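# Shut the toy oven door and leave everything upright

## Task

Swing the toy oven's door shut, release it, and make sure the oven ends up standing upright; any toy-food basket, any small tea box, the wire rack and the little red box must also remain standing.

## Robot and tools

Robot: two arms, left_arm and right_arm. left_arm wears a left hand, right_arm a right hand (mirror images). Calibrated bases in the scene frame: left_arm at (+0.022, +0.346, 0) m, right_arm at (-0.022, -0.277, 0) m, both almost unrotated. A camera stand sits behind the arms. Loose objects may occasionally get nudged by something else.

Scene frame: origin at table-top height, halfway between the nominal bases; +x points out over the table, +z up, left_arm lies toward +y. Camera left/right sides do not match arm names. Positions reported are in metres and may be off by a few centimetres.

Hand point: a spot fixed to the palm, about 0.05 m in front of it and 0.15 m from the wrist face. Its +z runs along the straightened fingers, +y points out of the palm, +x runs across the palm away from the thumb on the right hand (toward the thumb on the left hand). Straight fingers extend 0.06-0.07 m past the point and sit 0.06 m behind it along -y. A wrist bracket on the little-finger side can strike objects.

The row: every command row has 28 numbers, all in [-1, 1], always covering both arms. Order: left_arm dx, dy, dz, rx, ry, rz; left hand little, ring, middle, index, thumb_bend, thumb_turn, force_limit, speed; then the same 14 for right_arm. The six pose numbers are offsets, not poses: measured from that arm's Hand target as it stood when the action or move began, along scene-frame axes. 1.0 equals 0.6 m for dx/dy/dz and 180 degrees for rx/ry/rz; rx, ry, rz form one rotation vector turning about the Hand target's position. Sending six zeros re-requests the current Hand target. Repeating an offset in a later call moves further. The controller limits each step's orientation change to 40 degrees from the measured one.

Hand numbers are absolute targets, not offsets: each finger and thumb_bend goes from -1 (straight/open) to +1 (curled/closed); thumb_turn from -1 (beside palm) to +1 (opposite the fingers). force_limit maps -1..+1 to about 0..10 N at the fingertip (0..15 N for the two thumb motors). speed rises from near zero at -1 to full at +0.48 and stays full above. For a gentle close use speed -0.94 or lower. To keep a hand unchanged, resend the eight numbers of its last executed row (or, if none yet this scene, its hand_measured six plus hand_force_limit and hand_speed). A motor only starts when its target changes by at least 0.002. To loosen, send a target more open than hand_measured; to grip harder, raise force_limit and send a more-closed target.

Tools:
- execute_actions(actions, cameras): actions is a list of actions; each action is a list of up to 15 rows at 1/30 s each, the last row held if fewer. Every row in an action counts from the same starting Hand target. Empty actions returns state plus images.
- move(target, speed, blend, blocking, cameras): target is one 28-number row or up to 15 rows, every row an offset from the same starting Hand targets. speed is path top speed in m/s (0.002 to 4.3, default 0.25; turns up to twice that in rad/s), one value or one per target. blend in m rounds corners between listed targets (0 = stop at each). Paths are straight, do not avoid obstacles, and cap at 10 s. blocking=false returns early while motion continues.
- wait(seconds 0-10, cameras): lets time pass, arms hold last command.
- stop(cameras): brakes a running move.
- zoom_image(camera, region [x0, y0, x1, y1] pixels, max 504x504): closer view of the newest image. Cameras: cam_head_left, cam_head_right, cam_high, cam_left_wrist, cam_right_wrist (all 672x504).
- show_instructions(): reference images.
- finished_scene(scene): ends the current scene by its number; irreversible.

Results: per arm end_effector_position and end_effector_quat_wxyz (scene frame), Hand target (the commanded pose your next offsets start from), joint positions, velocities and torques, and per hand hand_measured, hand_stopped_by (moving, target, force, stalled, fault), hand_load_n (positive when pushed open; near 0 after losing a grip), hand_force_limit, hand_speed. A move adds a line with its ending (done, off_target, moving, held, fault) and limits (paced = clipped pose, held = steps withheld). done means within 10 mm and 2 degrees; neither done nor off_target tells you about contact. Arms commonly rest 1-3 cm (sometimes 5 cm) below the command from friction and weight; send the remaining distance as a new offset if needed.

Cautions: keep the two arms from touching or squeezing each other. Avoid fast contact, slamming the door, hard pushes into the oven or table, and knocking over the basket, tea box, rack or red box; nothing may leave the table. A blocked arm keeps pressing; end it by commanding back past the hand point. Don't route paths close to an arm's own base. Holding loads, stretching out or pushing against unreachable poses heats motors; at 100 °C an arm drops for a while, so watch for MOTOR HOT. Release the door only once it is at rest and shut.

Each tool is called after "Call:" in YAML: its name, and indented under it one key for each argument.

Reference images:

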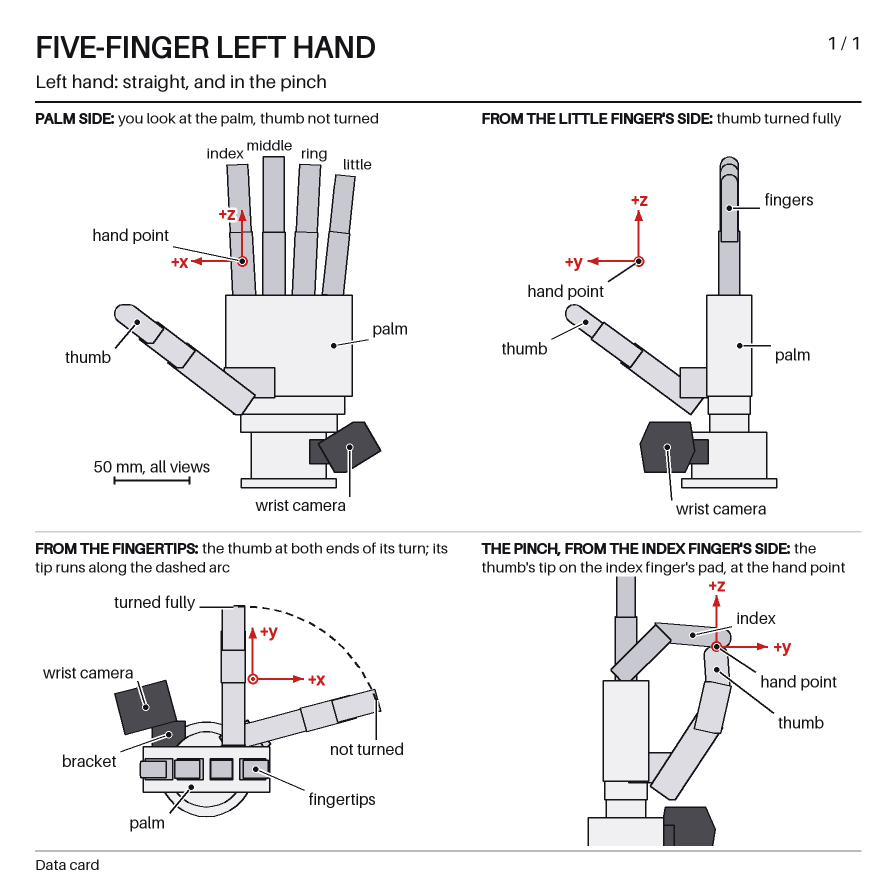

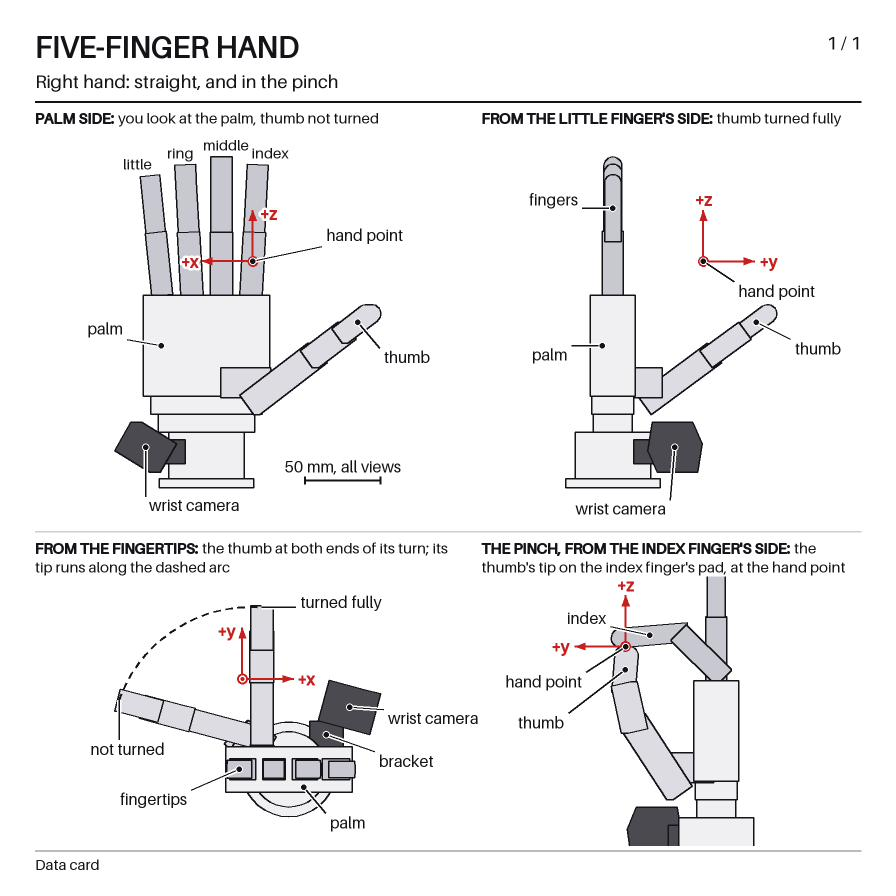

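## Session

Call:
execute_actions:
  actions: []

Call:
zoom_image:
  camera: "cam_high"
  region: [370, 140, 600, 400]

Call:
zoom_image:
  camera: "cam_head_left"
  region: [150, 150, 550, 400]

Scene clock: 0.00 s.
left_arm: end_effector_position=(+0.5876, -0.0611, +0.3042) hand_measured=(-1.000, -1.000, -1.000, -1.000, -1.000, -1.000) hand_load_n=(+0.0, +0.0, +0.0, +0.0, +0.0, +0.0) hand_stopped_by=(target, target, target, target, target, target) hand_force_limit=0.00 hand_speed=-0.80 end_effector_quat_wxyz=(+0.183, +0.862, -0.278, +0.382) | right_arm: end_effector_position=(+0.6348, -0.2042, +0.2121) hand_measured=(-1.000, -1.000, -1.000, -1.000, -1.000, -1.000) hand_load_n=(+0.0, +0.0, +0.0, +0.0, +0.0, +0.0) hand_stopped_by=(target, target, target, target, target, target) hand_force_limit=0.00 hand_speed=-0.80 end_effector_quat_wxyz=(-0.266, +0.569, -0.505, +0.592)
Joint positions: left_arm=[-0.49 1.61 1.457 -0.564 0.215 -1.522] | right_arm=[0.215 1.575 1.068 0.32 0.547 -0.325]
Joint velocities: within noise
Joint torques (N m): no reading
Motor temperatures (°C): left_arm=[27 24 25 26 25 22] | right_arm=[23 25 25 26 25 21]
Heat: left arm: hottest waist 27 °C; right arm: hottest wrist pitch 26 °C.
Hand target: left_arm +0.5932, -0.0639, +0.3145; +0.184, +0.858, -0.278, +0.391 | right_arm +0.6412, -0.2026, +0.2179; -0.270, +0.565, -0.504, +0.594

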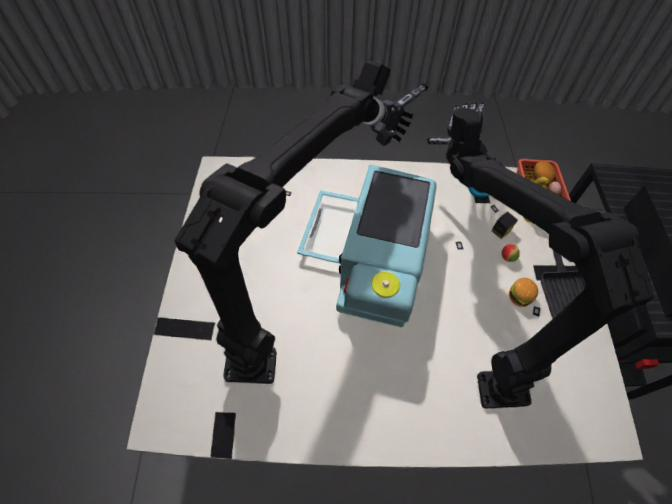

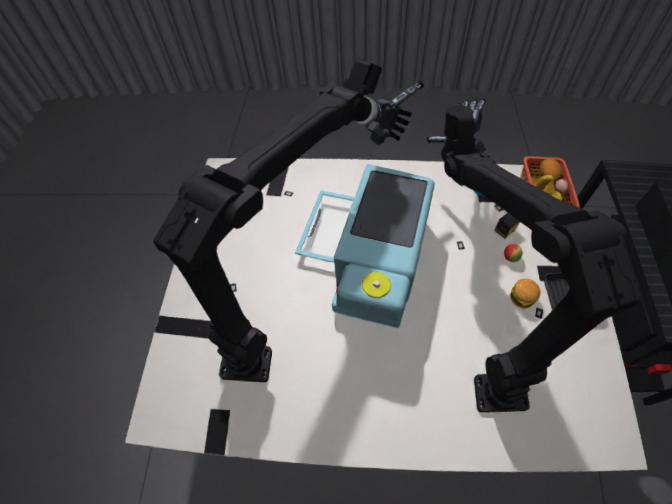

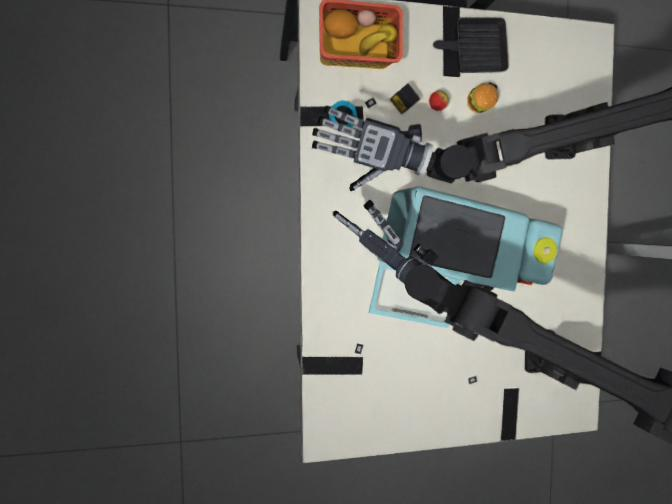

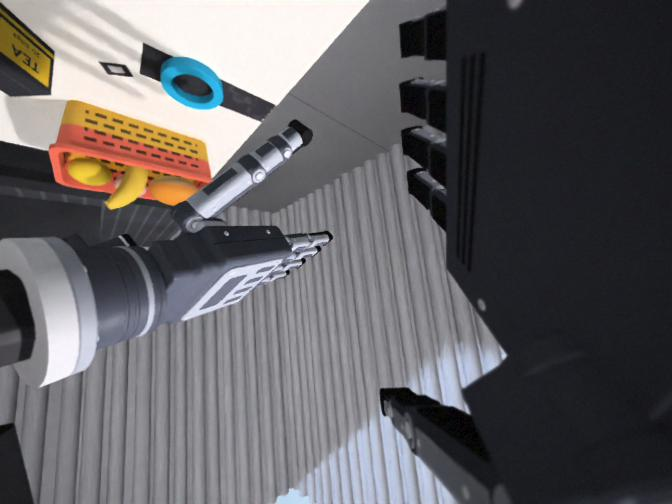

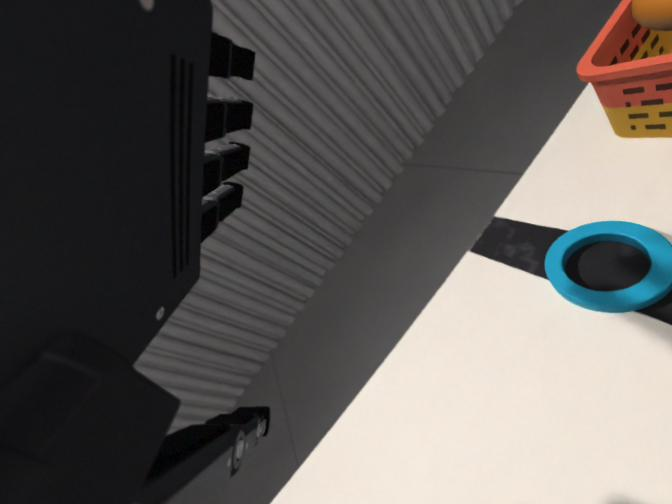

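Scaled by 1.938.

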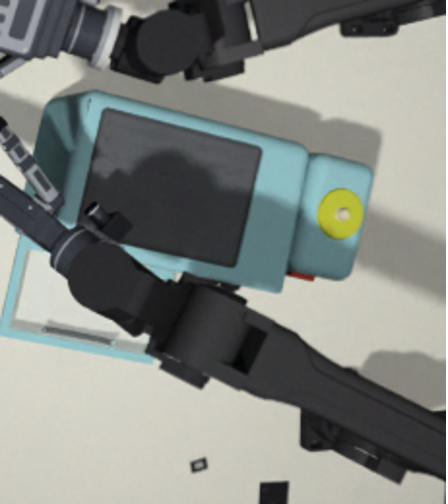

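Scaled by 1.260.

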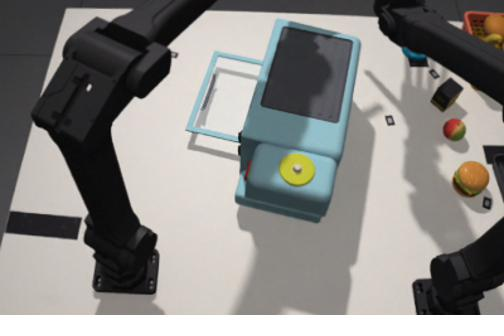

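Call:
move:
  target:
    - [-0.105,0.44,0.093,0.146,0.2466,0.1298,-1,-1,-1,-1,-1,-1,0,-0.8, 0,0,0,0,0,0,-1,-1,-1,-1,-1,-1,0,-0.8]
    - [-0.16,0.623,-0.02,0.146,0.2466,0.1298,-1,-1,-1,-1,-1,-1,0,-0.8, 0,0,0,0,0,0,-1,-1,-1,-1,-1,-1,0,-0.8]
    - [-0.16,0.623,-0.3075,0.146,0.2466,0.1298,0.2,0.2,0.2,0.2,-1,-1,0,0, 0,0,0,0,0,0,-1,-1,-1,-1,-1,-1,0,-0.8]
  speed: [0.45,0.4,0.25]
  blend: [0.05,0.02,0]
  cameras: ["all"]

Call:
zoom_image:
  camera: "cam_high"
  region: [340, 220, 540, 400]

Scene clock: 4.93 s.
left_arm: end_effector_position=(+0.4999, +0.3111, +0.1402) hand_measured=(+0.200, +0.200, +0.200, +0.200, -1.000, -1.000) hand_load_n=(+0.0, +0.0, +0.0, +0.0, +0.0, +0.0) hand_stopped_by=(target, target, target, target, target, target) hand_force_limit=0.00 hand_speed=0.00 end_effector_quat_wxyz=(-0.002, +0.996, -0.088, +0.007) | right_arm: end_effector_position=(+0.6348, -0.2042, +0.2121) hand_measured=(-1.000, -1.000, -1.000, -1.000, -1.000, -1.000) hand_load_n=(+0.0, +0.0, -0.5, +0.0, +0.0, -0.5) hand_stopped_by=(target, target, target, target, target, target) hand_force_limit=0.00 hand_speed=-0.80 end_effector_quat_wxyz=(-0.266, +0.569, -0.505, +0.592)
Joint positions: left_arm=[0.053 1.564 1.295 -1.287 -0.001 -1.328] | right_arm=[0.215 1.575 1.068 0.32 0.547 -0.325]
Joint torques (N m): left_arm=[-0.85 -11.58 8.46 0.13 0.07 -0.04] | right_arm=[-0.21 -11.11 11.86 2.65 0.29 -0.04]
Heat: left arm: hottest waist 27 °C; right arm: hottest wrist pitch 26 °C.
Hand target: left_arm +0.4971, +0.3099, +0.1300; +0.000, +0.996, -0.094, +0.000 | right_arm +0.6412, -0.2026, +0.2179; -0.270, +0.565, -0.504, +0.594
Off the commanded pose: left_arm 0.011 m, 1 deg | right_arm 0.009 m, 1 deg.
move: off_target (left_arm)

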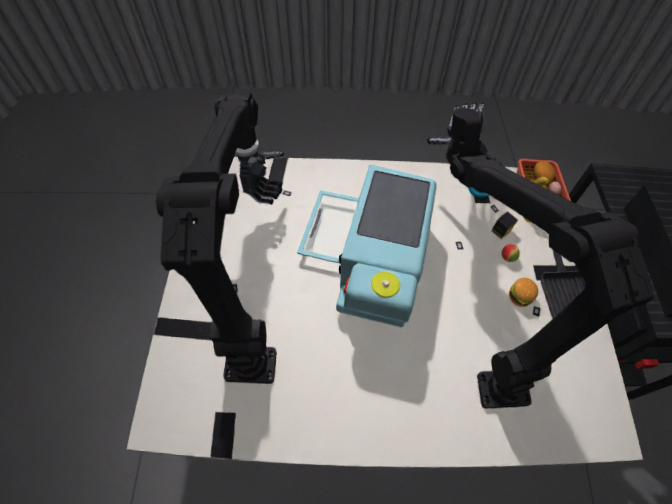

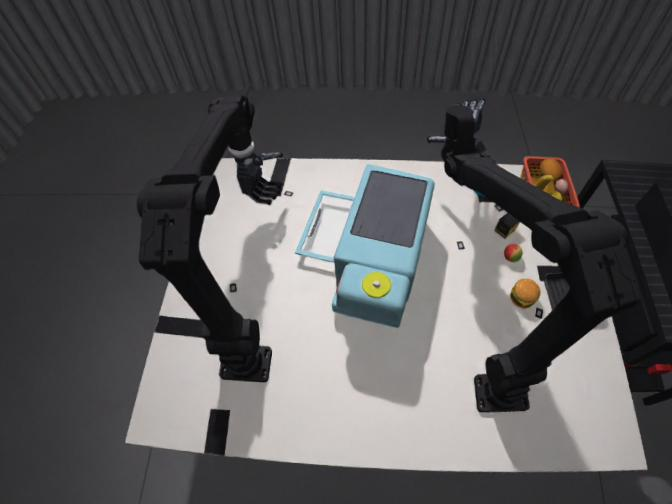

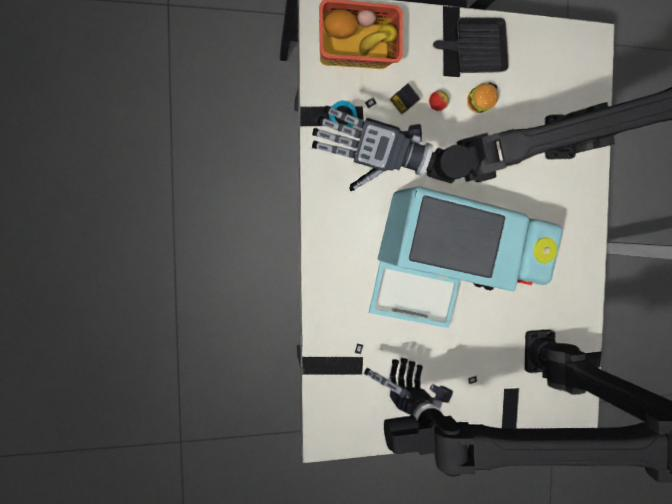

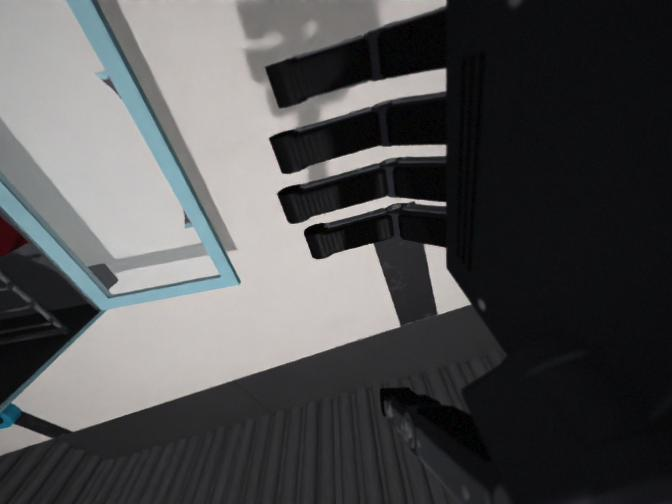

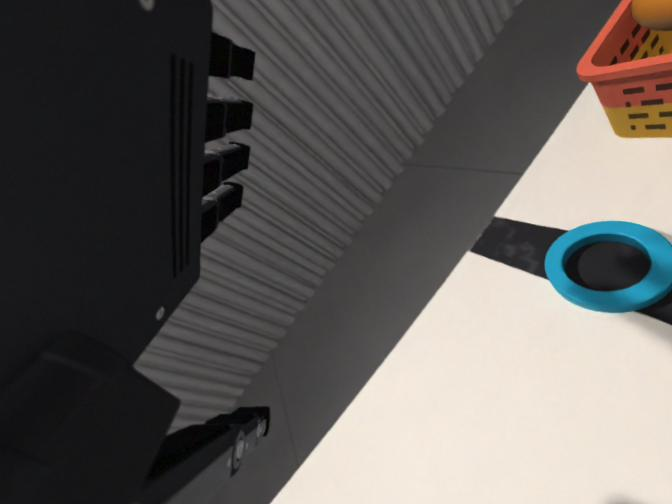

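Scaled by 2.520.

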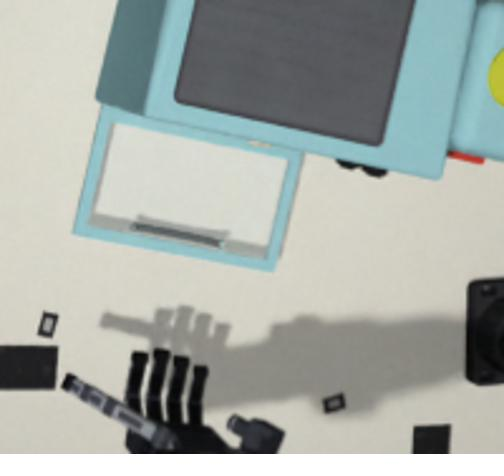

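Call:
move:
  target:
    - [-0.058,-0.082,-0.117,0,0,0,0.2,0.2,0.2,0.2,-1,-1,0,0, 0,0,0,0,0,0,-1,-1,-1,-1,-1,-1,0,-0.8]
    - [-0.058,-0.082,-0.18,0,0,0,0.2,0.2,0.2,0.2,-1,-1,0,0, 0,0,0,0,0,0,-1,-1,-1,-1,-1,-1,0,-0.8]
    - [-0.079,-0.192,-0.18,0,0,0,0.2,0.2,0.2,0.2,-1,-1,0,0, 0,0,0,0,0,0,-1,-1,-1,-1,-1,-1,0,-0.8]
  speed: [0.2,0.12,0.1]
  blend: [0.01,0.01,0]
  cameras: ["cam_left_wrist","cam_high"]

Call:
zoom_image:
  camera: "cam_high"
  region: [340, 220, 540, 400]

Scene clock: 7.77 s.
left_arm: end_effector_position=(+0.4566, +0.1961, +0.0333) hand_measured=(+0.200, +0.200, +0.200, +0.200, -1.000, -1.000) hand_load_n=(+0.0, +0.0, +0.0, +0.0, +0.0, +0.0) hand_stopped_by=(target, target, target, target, target, target) hand_force_limit=0.00 hand_speed=0.00 end_effector_quat_wxyz=(+0.001, +0.995, -0.097, +0.009) | right_arm: end_effector_position=(+0.6348, -0.2042, +0.2121) hand_measured=(-1.000, -1.000, -1.000, -1.000, -1.000, -1.000) hand_load_n=(+0.0, +0.0, +0.0, +0.0, +0.0, +0.0) hand_stopped_by=(target, target, target, target, target, target) hand_force_limit=0.00 hand_speed=-0.80 end_effector_quat_wxyz=(-0.266, +0.569, -0.505, +0.592)
Joint positions: left_arm=[-0.213 1.594 1.022 -0.98 0 -1.576] | right_arm=[0.215 1.575 1.068 0.32 0.547 -0.325]
Joint torques (N m): left_arm=[-1.14 -10.75 6.65 0.21 0.05 -0.21] | right_arm=[-0.26 -11.16 11.86 2.63 0.3 -0.04]
Heat: left arm: hottest waist 27 °C; right arm: hottest elbow 26 °C.
Hand target: left_arm +0.4498, +0.1947, +0.0220; +0.000, +0.996, -0.094, +0.000 | right_arm +0.6412, -0.2026, +0.2179; -0.270, +0.565, -0.504, +0.594
Off the commanded pose: left_arm 0.013 m, 1 deg | right_arm 0.009 m, 1 deg.
move: off_target (left_arm)
Images, in order (width x height): cam_high 672x504, cam_left_wrist 672x504.

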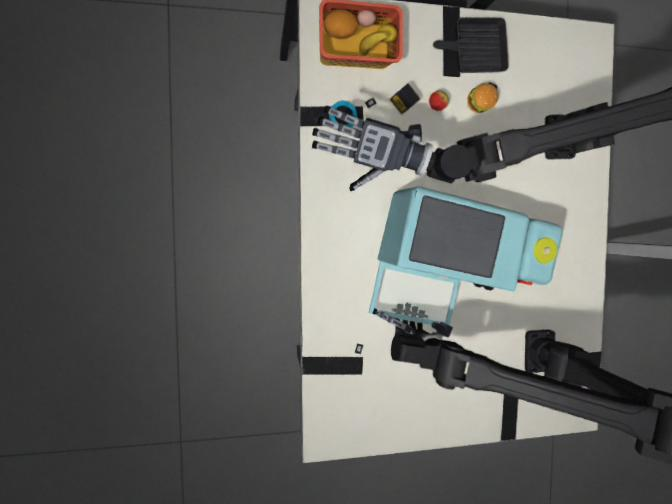

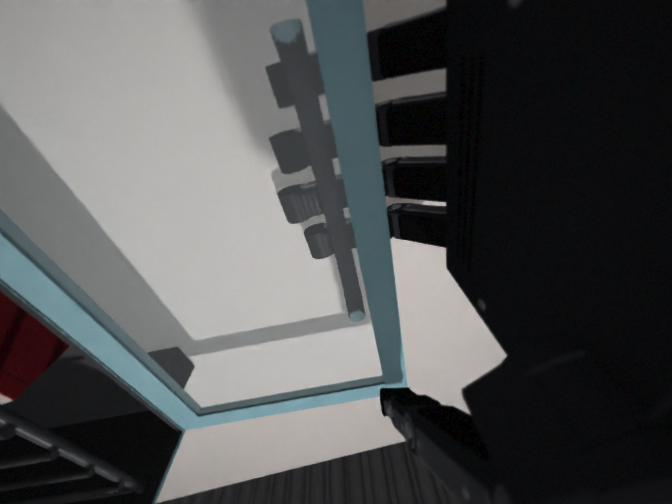

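Scaled by 2.520.

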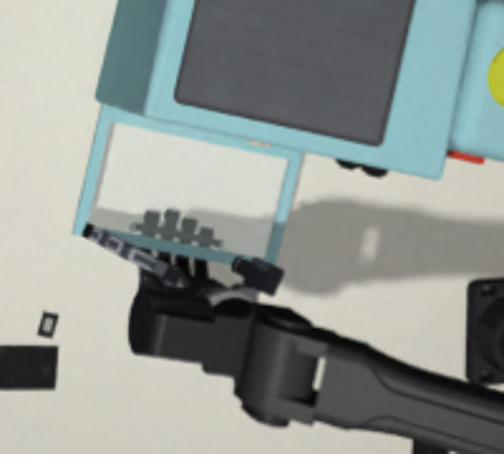

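Call:
move:
  target:
    - [0,0,0.072,0,0,0,0.2,0.2,0.2,0.2,-1,-1,0,0, 0,0,0,0,0,0,-1,-1,-1,-1,-1,-1,0,-0.8]
    - [-0.0025,-0.013,0.12,0,0,0,0.2,0.2,0.2,0.2,-1,-1,0,0, 0,0,0,0,0,0,-1,-1,-1,-1,-1,-1,0,-0.8]
    - [-0.0094,-0.049,0.196,0,0,0,0.2,0.2,0.2,0.2,-1,-1,0,0, 0,0,0,0,0,0,-1,-1,-1,-1,-1,-1,0,-0.8]
  speed: 0.12
  blend: [0.01,0.01,0]
  cameras: ["cam_left_wrist","cam_high","cam_head_left"]

Call:
zoom_image:
  camera: "cam_head_left"
  region: [240, 140, 420, 280]

Scene clock: 10.03 s.
left_arm: end_effector_position=(+0.4288, +0.1748, +0.1233) hand_measured=(+0.200, +0.200, +0.200, +0.200, -1.000, -1.000) hand_load_n=(+0.0, +0.5, +9.0, +2.5, +2.5, -4.0) hand_stopped_by=(target, target, target, target, target, target) hand_force_limit=0.00 hand_speed=0.00 end_effector_quat_wxyz=(-0.006, +0.993, -0.115, -0.006) | right_arm: end_effector_position=(+0.6348, -0.2042, +0.2121) hand_measured=(-1.000, -1.000, -1.000, -1.000, -1.000, -1.000) hand_load_n=(+0.0, +0.0, -0.5, +0.0, +0.0, +0.0) hand_stopped_by=(target, target, target, target, target, target) hand_force_limit=0.00 hand_speed=-0.80 end_effector_quat_wxyz=(-0.266, +0.569, -0.505, +0.592)
Joint positions: left_arm=[-0.281 1.457 1.133 -1.26 -0.011 -1.608] | right_arm=[0.215 1.575 1.068 0.32 0.547 -0.325]
Joint torques (N m): left_arm=[-1.44 -9.64 14.39 -1.57 0.56 -0.55] | right_arm=[-0.26 -11.11 11.86 2.65 0.29 -0.04]
Heat: left arm: hottest waist 27 °C; right arm: hottest elbow 26 °C.
Hand target: left_arm +0.4441, +0.1653, +0.1397; +0.000, +0.996, -0.094, +0.000 | right_arm +0.6412, -0.2026, +0.2179; -0.270, +0.565, -0.504, +0.594
Off the commanded pose: left_arm 0.024 m, 3 deg | right_arm 0.009 m, 1 deg.
move: off_target (left_arm)
Images, in order (width x height): cam_head_left 672x504, cam_high 672x504, cam_left_wrist 672x504.

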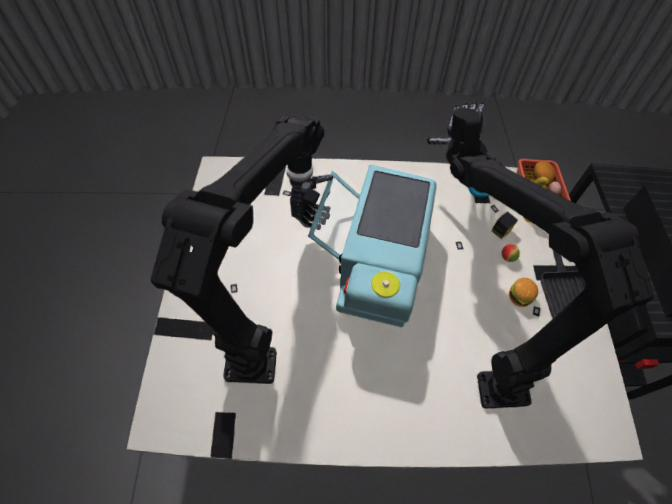

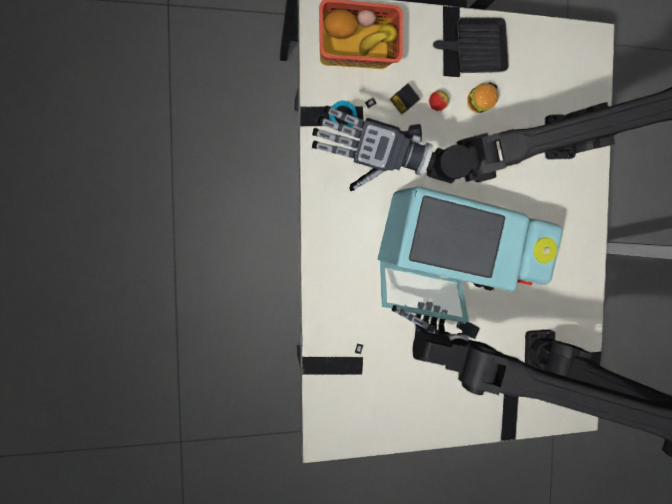

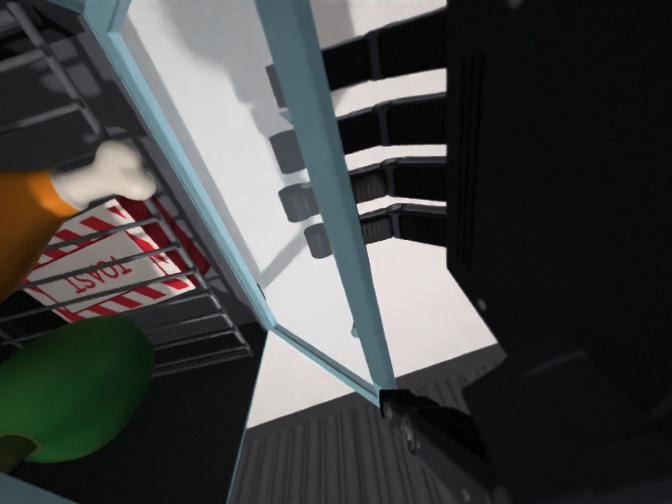

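Scaled by 2.800.

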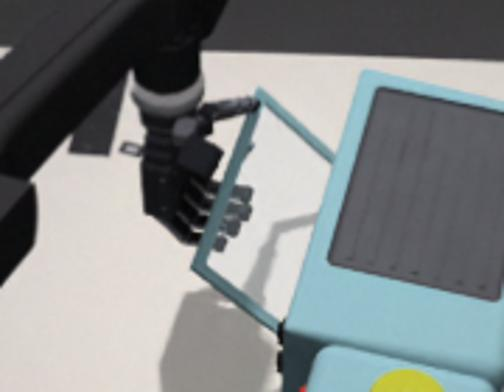

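Call:
zoom_image:
  camera: "cam_left_wrist"
  region: [230, 50, 510, 504]

Call:
zoom_image:
  camera: "cam_high"
  region: [360, 250, 500, 370]

Scaled by 1.110.

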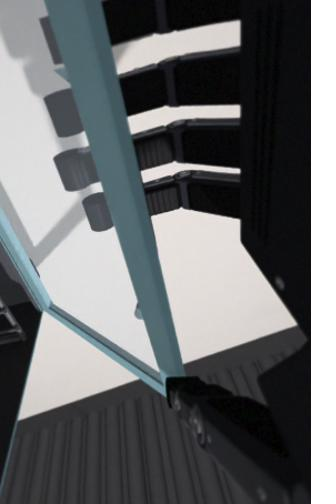

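Scaled by 3.600.

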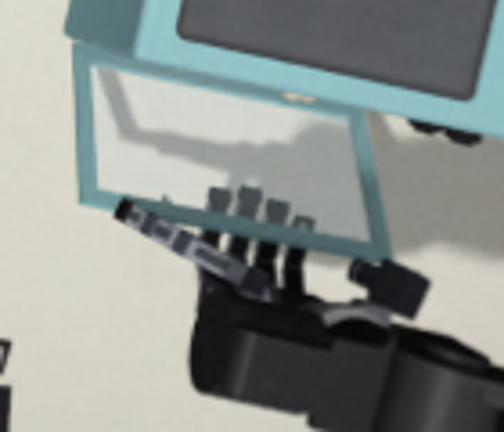

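Call:
move:
  target:
    - [0.0094,0.049,-0.167,0,0,0,0.2,0.2,0.2,0.2,-1,-1,0,0, 0,0,0,0,0,0,-1,-1,-1,-1,-1,-1,0,-0.8]
    - [0.0125,0.0655,-0.18,0,0,0,0.2,0.2,0.2,0.2,-1,-1,0,0, 0,0,0,0,0,0,-1,-1,-1,-1,-1,-1,0,-0.8]
    - [0.068,0.056,-0.18,0,0,0,0.2,0.2,0.2,0.2,-1,-1,0,0, 0,0,0,0,0,0,-1,-1,-1,-1,-1,-1,0,-0.8]
  speed: 0.1
  blend: [0.01,0.005,0]
  cameras: ["cam_left_wrist","cam_high","cam_head_left"]

Call:
zoom_image:
  camera: "cam_high"
  region: [360, 250, 500, 370]

Scene clock: 13.97 s.
left_arm: end_effector_position=(+0.4684, +0.1998, +0.0327) hand_measured=(+0.200, +0.200, +0.200, +0.200, -1.000, -1.000) hand_load_n=(+0.0, +1.0, +0.5, -1.0, +0.0, +0.0) hand_stopped_by=(target, target, target, target, target, target) hand_force_limit=0.00 hand_speed=0.00 end_effector_quat_wxyz=(-0.001, +0.996, -0.093, -0.003) | right_arm: end_effector_position=(+0.6348, -0.2042, +0.2121) hand_measured=(-1.000, -1.000, -1.000, -1.000, -1.000, -1.000) hand_load_n=(+0.0, +0.0, +0.0, -0.5, +0.0, +0.0) hand_stopped_by=(target, target, target, target, target, target) hand_force_limit=0.00 hand_speed=-0.80 end_effector_quat_wxyz=(-0.266, +0.569, -0.505, +0.592)
Joint positions: left_arm=[-0.201 1.633 1.073 -1.016 -0.001 -1.571] | right_arm=[0.215 1.575 1.068 0.32 0.547 -0.325]
Joint torques (N m): left_arm=[-0.26 -9.35 11.96 -0.32 0.1 -0.05] | right_arm=[-0.32 -11.16 11.86 2.63 0.29 -0.04]
Heat: left arm: hottest elbow 28 °C; right arm: hottest elbow 26 °C.
Hand target: left_arm +0.4848, +0.1989, +0.0317; +0.000, +0.996, -0.094, +0.000 | right_arm +0.6412, -0.2026, +0.2179; -0.270, +0.565, -0.504, +0.594
Off the commanded pose: left_arm 0.017 m, 0 deg | right_arm 0.009 m, 1 deg.
move: off_target (left_arm); blend cut to 0.0064 m at target 1
Images, in order (width x height): cam_head_left 672x504, cam_high 672x504, cam_left_wrist 672x504.

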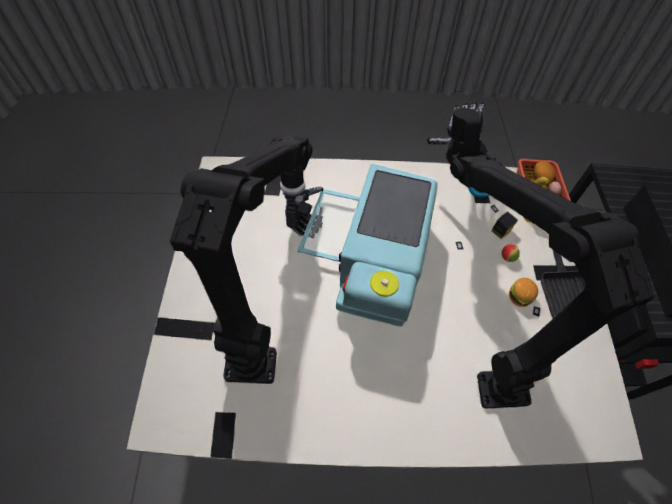

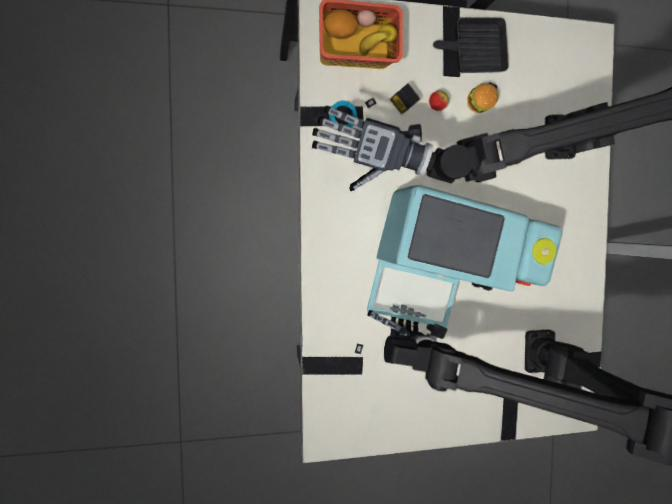

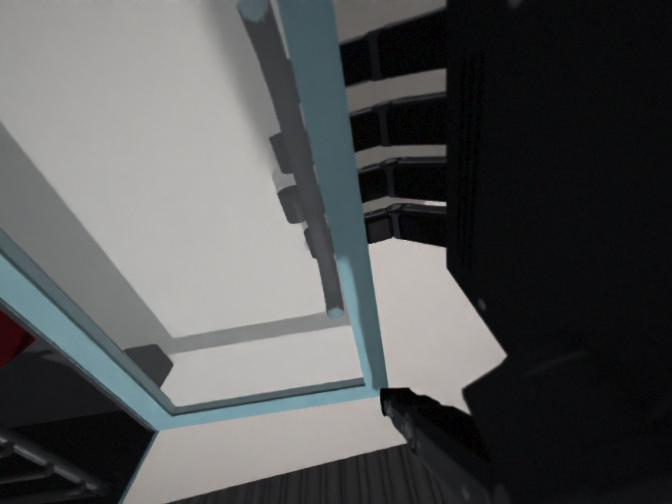

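Scaled by 3.600.

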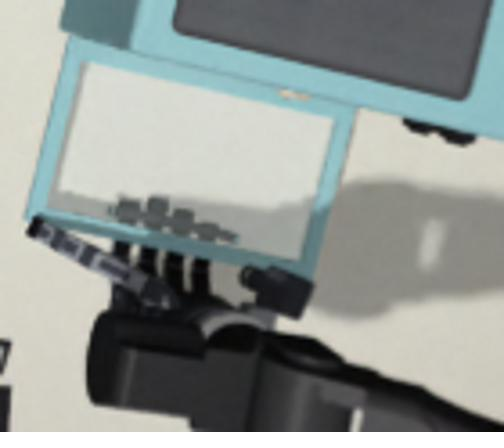

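Call:
move:
  target:
    - [0.014,0.0737,-0.015,0,0,0,0.2,0.2,0.2,0.2,-1,-1,0,0, 0,0,0,0,0,0,-1,-1,-1,-1,-1,-1,0,-0.8]
    - [0.044,0.078,-0.01,0,0,0,0.2,0.2,0.2,0.2,-1,-1,0,0, 0,0,0,0,0,0,-1,-1,-1,-1,-1,-1,0,-0.8]
  speed: 0.12
  blend: [0.01,0]
  cameras: ["cam_left_wrist","cam_high"]

Call:
zoom_image:
  camera: "cam_high"
  region: [340, 220, 540, 400]

Scene clock: 15.43 s.
left_arm: end_effector_position=(+0.5009, +0.2424, +0.0334) hand_measured=(+0.200, +0.200, +0.200, +0.200, -1.000, -1.000) hand_load_n=(+0.0, +0.0, +0.0, -1.0, +0.0, +0.0) hand_stopped_by=(target, target, target, target, target, target) hand_force_limit=0.00 hand_speed=0.00 end_effector_quat_wxyz=(+0.002, +0.996, -0.093, +0.007) | right_arm: end_effector_position=(+0.6348, -0.2042, +0.2121) hand_measured=(-1.000, -1.000, -1.000, -1.000, -1.000, -1.000) hand_load_n=(+0.0, +0.0, +0.0, +0.0, +0.0, +0.0) hand_stopped_by=(target, target, target, target, target, target) hand_force_limit=0.00 hand_speed=-0.80 end_effector_quat_wxyz=(-0.266, +0.569, -0.505, +0.592)
Joint positions: left_arm=[-0.094 1.682 1.136 -1.01 0.004 -1.466] | right_arm=[0.215 1.575 1.068 0.32 0.547 -0.325]
Joint torques (N m): left_arm=[-0.21 -9.76 11.38 -0.57 -0.14 -0.04] | right_arm=[-0.26 -11.16 11.86 2.65 0.3 -0.04]
Heat: left arm: hottest elbow 28 °C; right arm: hottest elbow 26 °C.
Hand target: left_arm +0.5113, +0.2457, +0.0257; +0.000, +0.996, -0.094, +0.000 | right_arm +0.6412, -0.2026, +0.2179; -0.270, +0.565, -0.504, +0.594
Off the commanded pose: left_arm 0.013 m, 1 deg | right_arm 0.009 m, 1 deg.
move: off_target (left_arm); blend cut to 0.0092 m at target 1
Images, in order (width x height): cam_high 672x504, cam_left_wrist 672x504.

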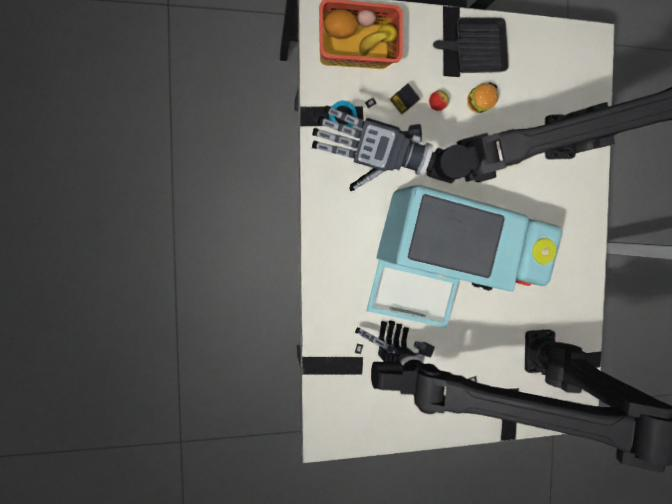

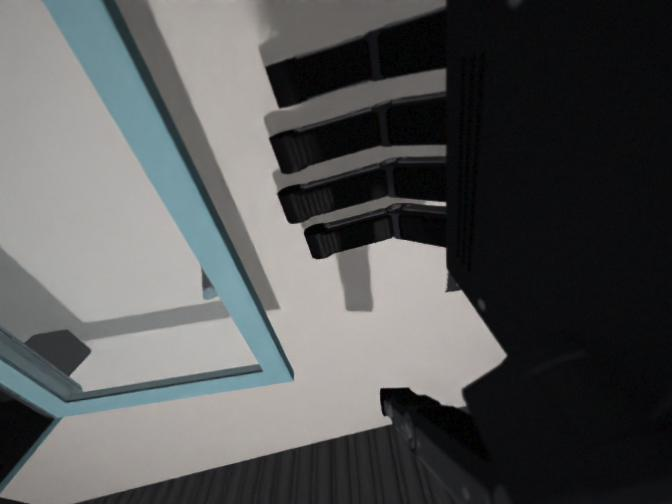

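Scaled by 2.520.

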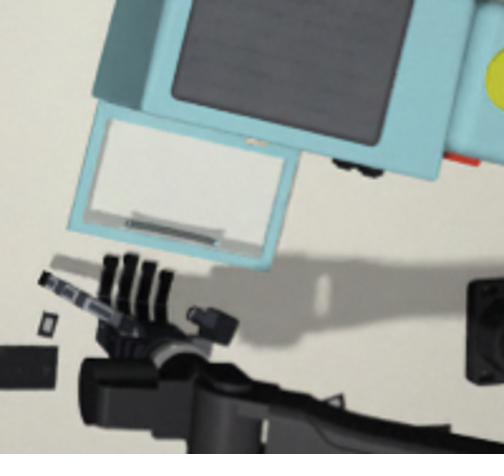

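Call:
move:
  target:
    - [-0.0163,-0.0851,0,0,0,0,0.2,0.2,0.2,0.2,-1,-1,0,0, 0,0,0,0,0,0,-1,-1,-1,-1,-1,-1,0,-0.8]
    - [-0.012,-0.087,0.067,0,0,0,0.2,0.2,0.2,0.2,-1,-1,0,0, 0,0,0,0,0,0,-1,-1,-1,-1,-1,-1,0,-0.8]
    - [-0.008,-0.1,0.115,0,0,0,0.2,0.2,0.2,0.2,-1,-1,0,0, 0,0,0,0,0,0,-1,-1,-1,-1,-1,-1,0,-0.8]
  speed: 0.12
  blend: [0.005,0.01,0]
  cameras: ["cam_left_wrist","cam_high","cam_head_left"]

Call:
zoom_image:
  camera: "cam_high"
  region: [340, 220, 540, 400]

Call:
zoom_image:
  camera: "cam_head_left"
  region: [240, 140, 420, 280]

Scene clock: 17.53 s.
left_arm: end_effector_position=(+0.4858, +0.1946, +0.0731) hand_measured=(+0.200, +0.200, +0.200, +0.200, -1.000, -1.000) hand_load_n=(+1.0, +0.0, +0.0, +0.0, +0.0, +0.0) hand_stopped_by=(target, target, target, target, target, target) hand_force_limit=0.00 hand_speed=0.00 end_effector_quat_wxyz=(-0.003, +0.995, -0.096, -0.023) | right_arm: end_effector_position=(+0.6348, -0.2042, +0.2121) hand_measured=(-1.000, -1.000, -1.000, -1.000, -1.000, -1.000) hand_load_n=(+0.0, +0.0, +0.0, +0.0, +0.0, +0.0) hand_stopped_by=(target, target, target, target, target, target) hand_force_limit=0.00 hand_speed=-0.80 end_effector_quat_wxyz=(-0.266, +0.569, -0.505, +0.592)
Joint positions: left_arm=[-0.204 1.65 1.218 -1.185 -0.002 -1.569] | right_arm=[0.215 1.575 1.068 0.32 0.547 -0.325]
Joint torques (N m): left_arm=[-1.44 -13.33 13.82 -0.87 0.16 -0.24] | right_arm=[-0.32 -11.11 11.89 2.65 0.3 -0.03]
Heat: left arm: hottest elbow 29 °C; right arm: hottest elbow 27 °C.
Hand target: left_arm +0.5065, +0.1856, +0.0947; +0.000, +0.996, -0.094, +0.000 | right_arm +0.6412, -0.2026, +0.2179; -0.270, +0.565, -0.504, +0.594
Off the commanded pose: left_arm 0.031 m, 3 deg | right_arm 0.009 m, 1 deg.
move: off_target (left_arm)
Images, in order (width x height): cam_head_left 672x504, cam_high 672x504, cam_left_wrist 672x504.

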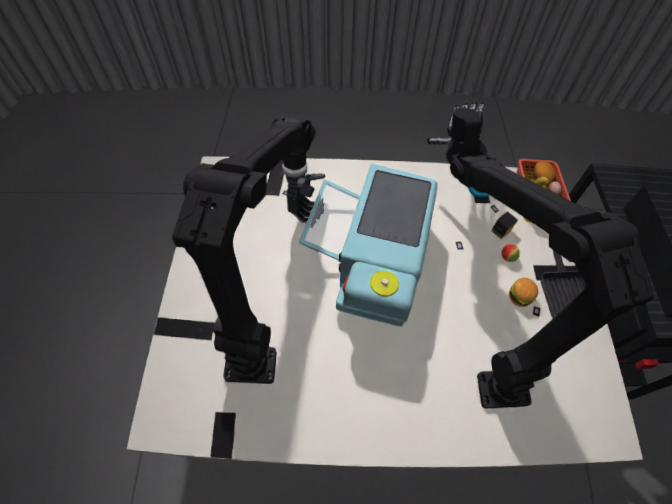

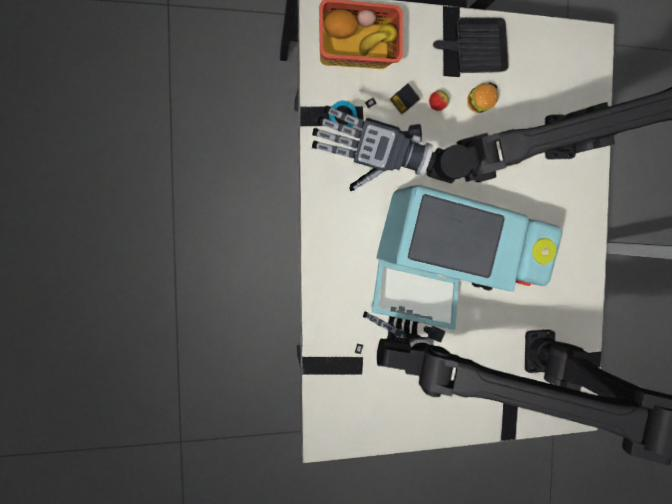

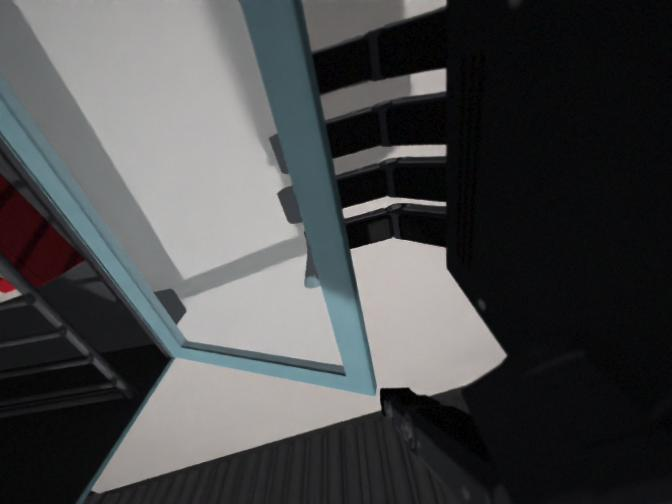

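Scaled by 2.520.

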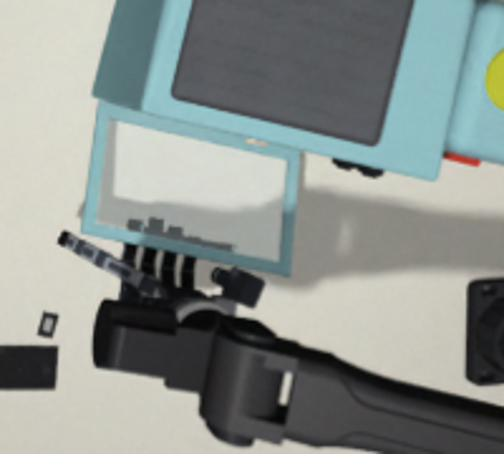

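Scaled by 2.800.

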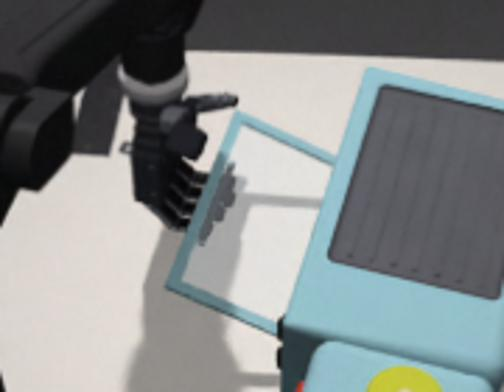

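Call:
move:
  target:
    - [0.0,-0.02,0.05,0,0,0,0.2,0.2,0.2,0.2,-1,-1,0,0, 0,0,0,0,0,0,-1,-1,-1,-1,-1,-1,0,-0.8]
    - [-0.002,-0.05,0.085,0,0,0,0.2,0.2,0.2,0.2,-1,-1,0,0, 0,0,0,0,0,0,-1,-1,-1,-1,-1,-1,0,-0.8]
  speed: 0.12
  blend: [0.01,0]
  cameras: ["cam_left_wrist","cam_high","cam_head_left"]

Call:
zoom_image:
  camera: "cam_head_left"
  region: [240, 140, 420, 280]

Scene clock: 19.03 s.
left_arm: end_effector_position=(+0.4856, +0.1637, +0.1215) hand_measured=(+0.200, +0.200, +0.200, +0.200, -1.000, -1.000) hand_load_n=(+0.5, +0.0, +0.0, +0.0, -0.5, +0.5) hand_stopped_by=(target, target, target, target, target, target) hand_force_limit=0.00 hand_speed=0.00 end_effector_quat_wxyz=(-0.004, +0.995, -0.097, -0.025) | right_arm: end_effector_position=(+0.6348, -0.2042, +0.2121) hand_measured=(-1.000, -1.000, -1.000, -1.000, -1.000, -1.000) hand_load_n=(+0.0, +0.0, +0.0, +0.0, +0.0, -0.5) hand_stopped_by=(target, target, target, target, target, target) hand_force_limit=0.00 hand_speed=-0.80 end_effector_quat_wxyz=(-0.266, +0.569, -0.505, +0.592)
Joint positions: left_arm=[-0.27 1.624 1.321 -1.319 0 -1.632] | right_arm=[0.215 1.575 1.068 0.32 0.547 -0.325]
Joint torques (N m): left_arm=[-1.14 -13.51 14.68 -0.87 0.09 -0.22] | right_arm=[-0.26 -11.16 11.86 2.63 0.3 -0.04]
Heat: left arm: hottest elbow 29 °C; right arm: hottest elbow 27 °C.
Hand target: left_arm +0.5053, +0.1556, +0.1458; +0.000, +0.996, -0.094, +0.000 | right_arm +0.6412, -0.2026, +0.2179; -0.270, +0.565, -0.504, +0.594
Off the commanded pose: left_arm 0.032 m, 3 deg | right_arm 0.009 m, 1 deg.
move: off_target (left_arm)
Images, in order (width x height): cam_head_left 672x504, cam_high 672x504, cam_left_wrist 672x504.

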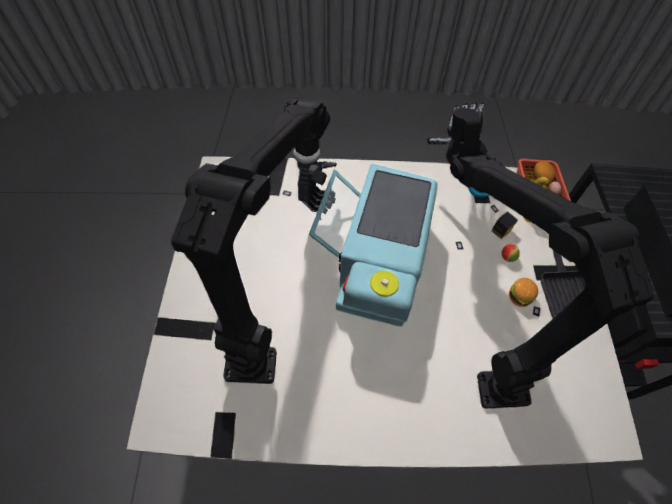

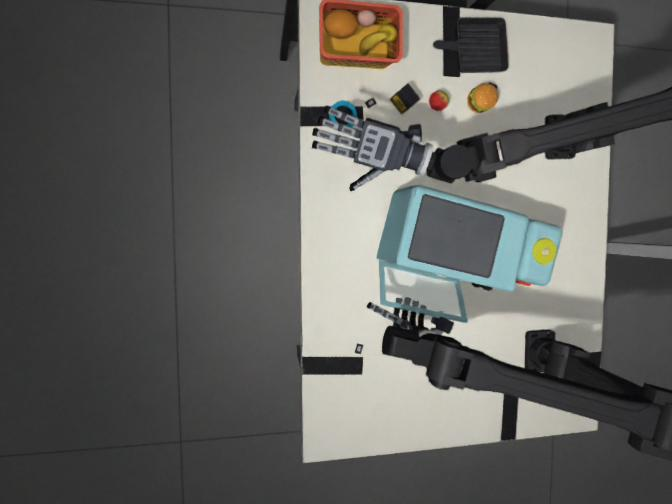

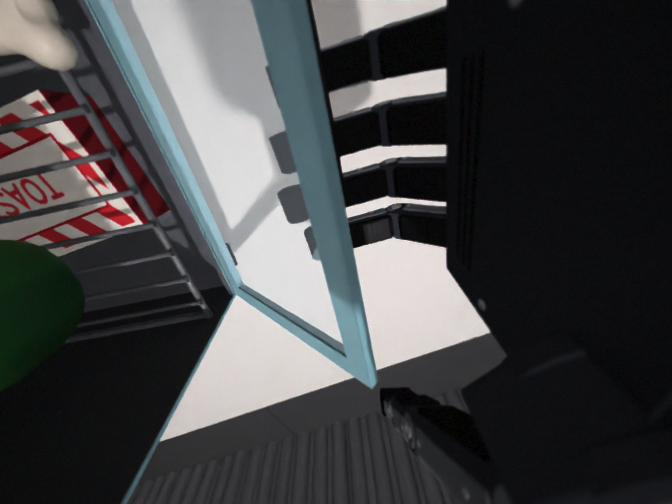

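Scaled by 2.800.

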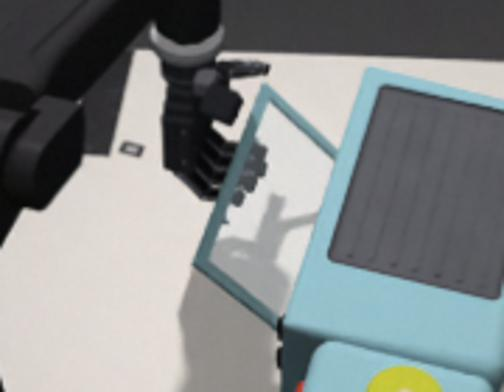

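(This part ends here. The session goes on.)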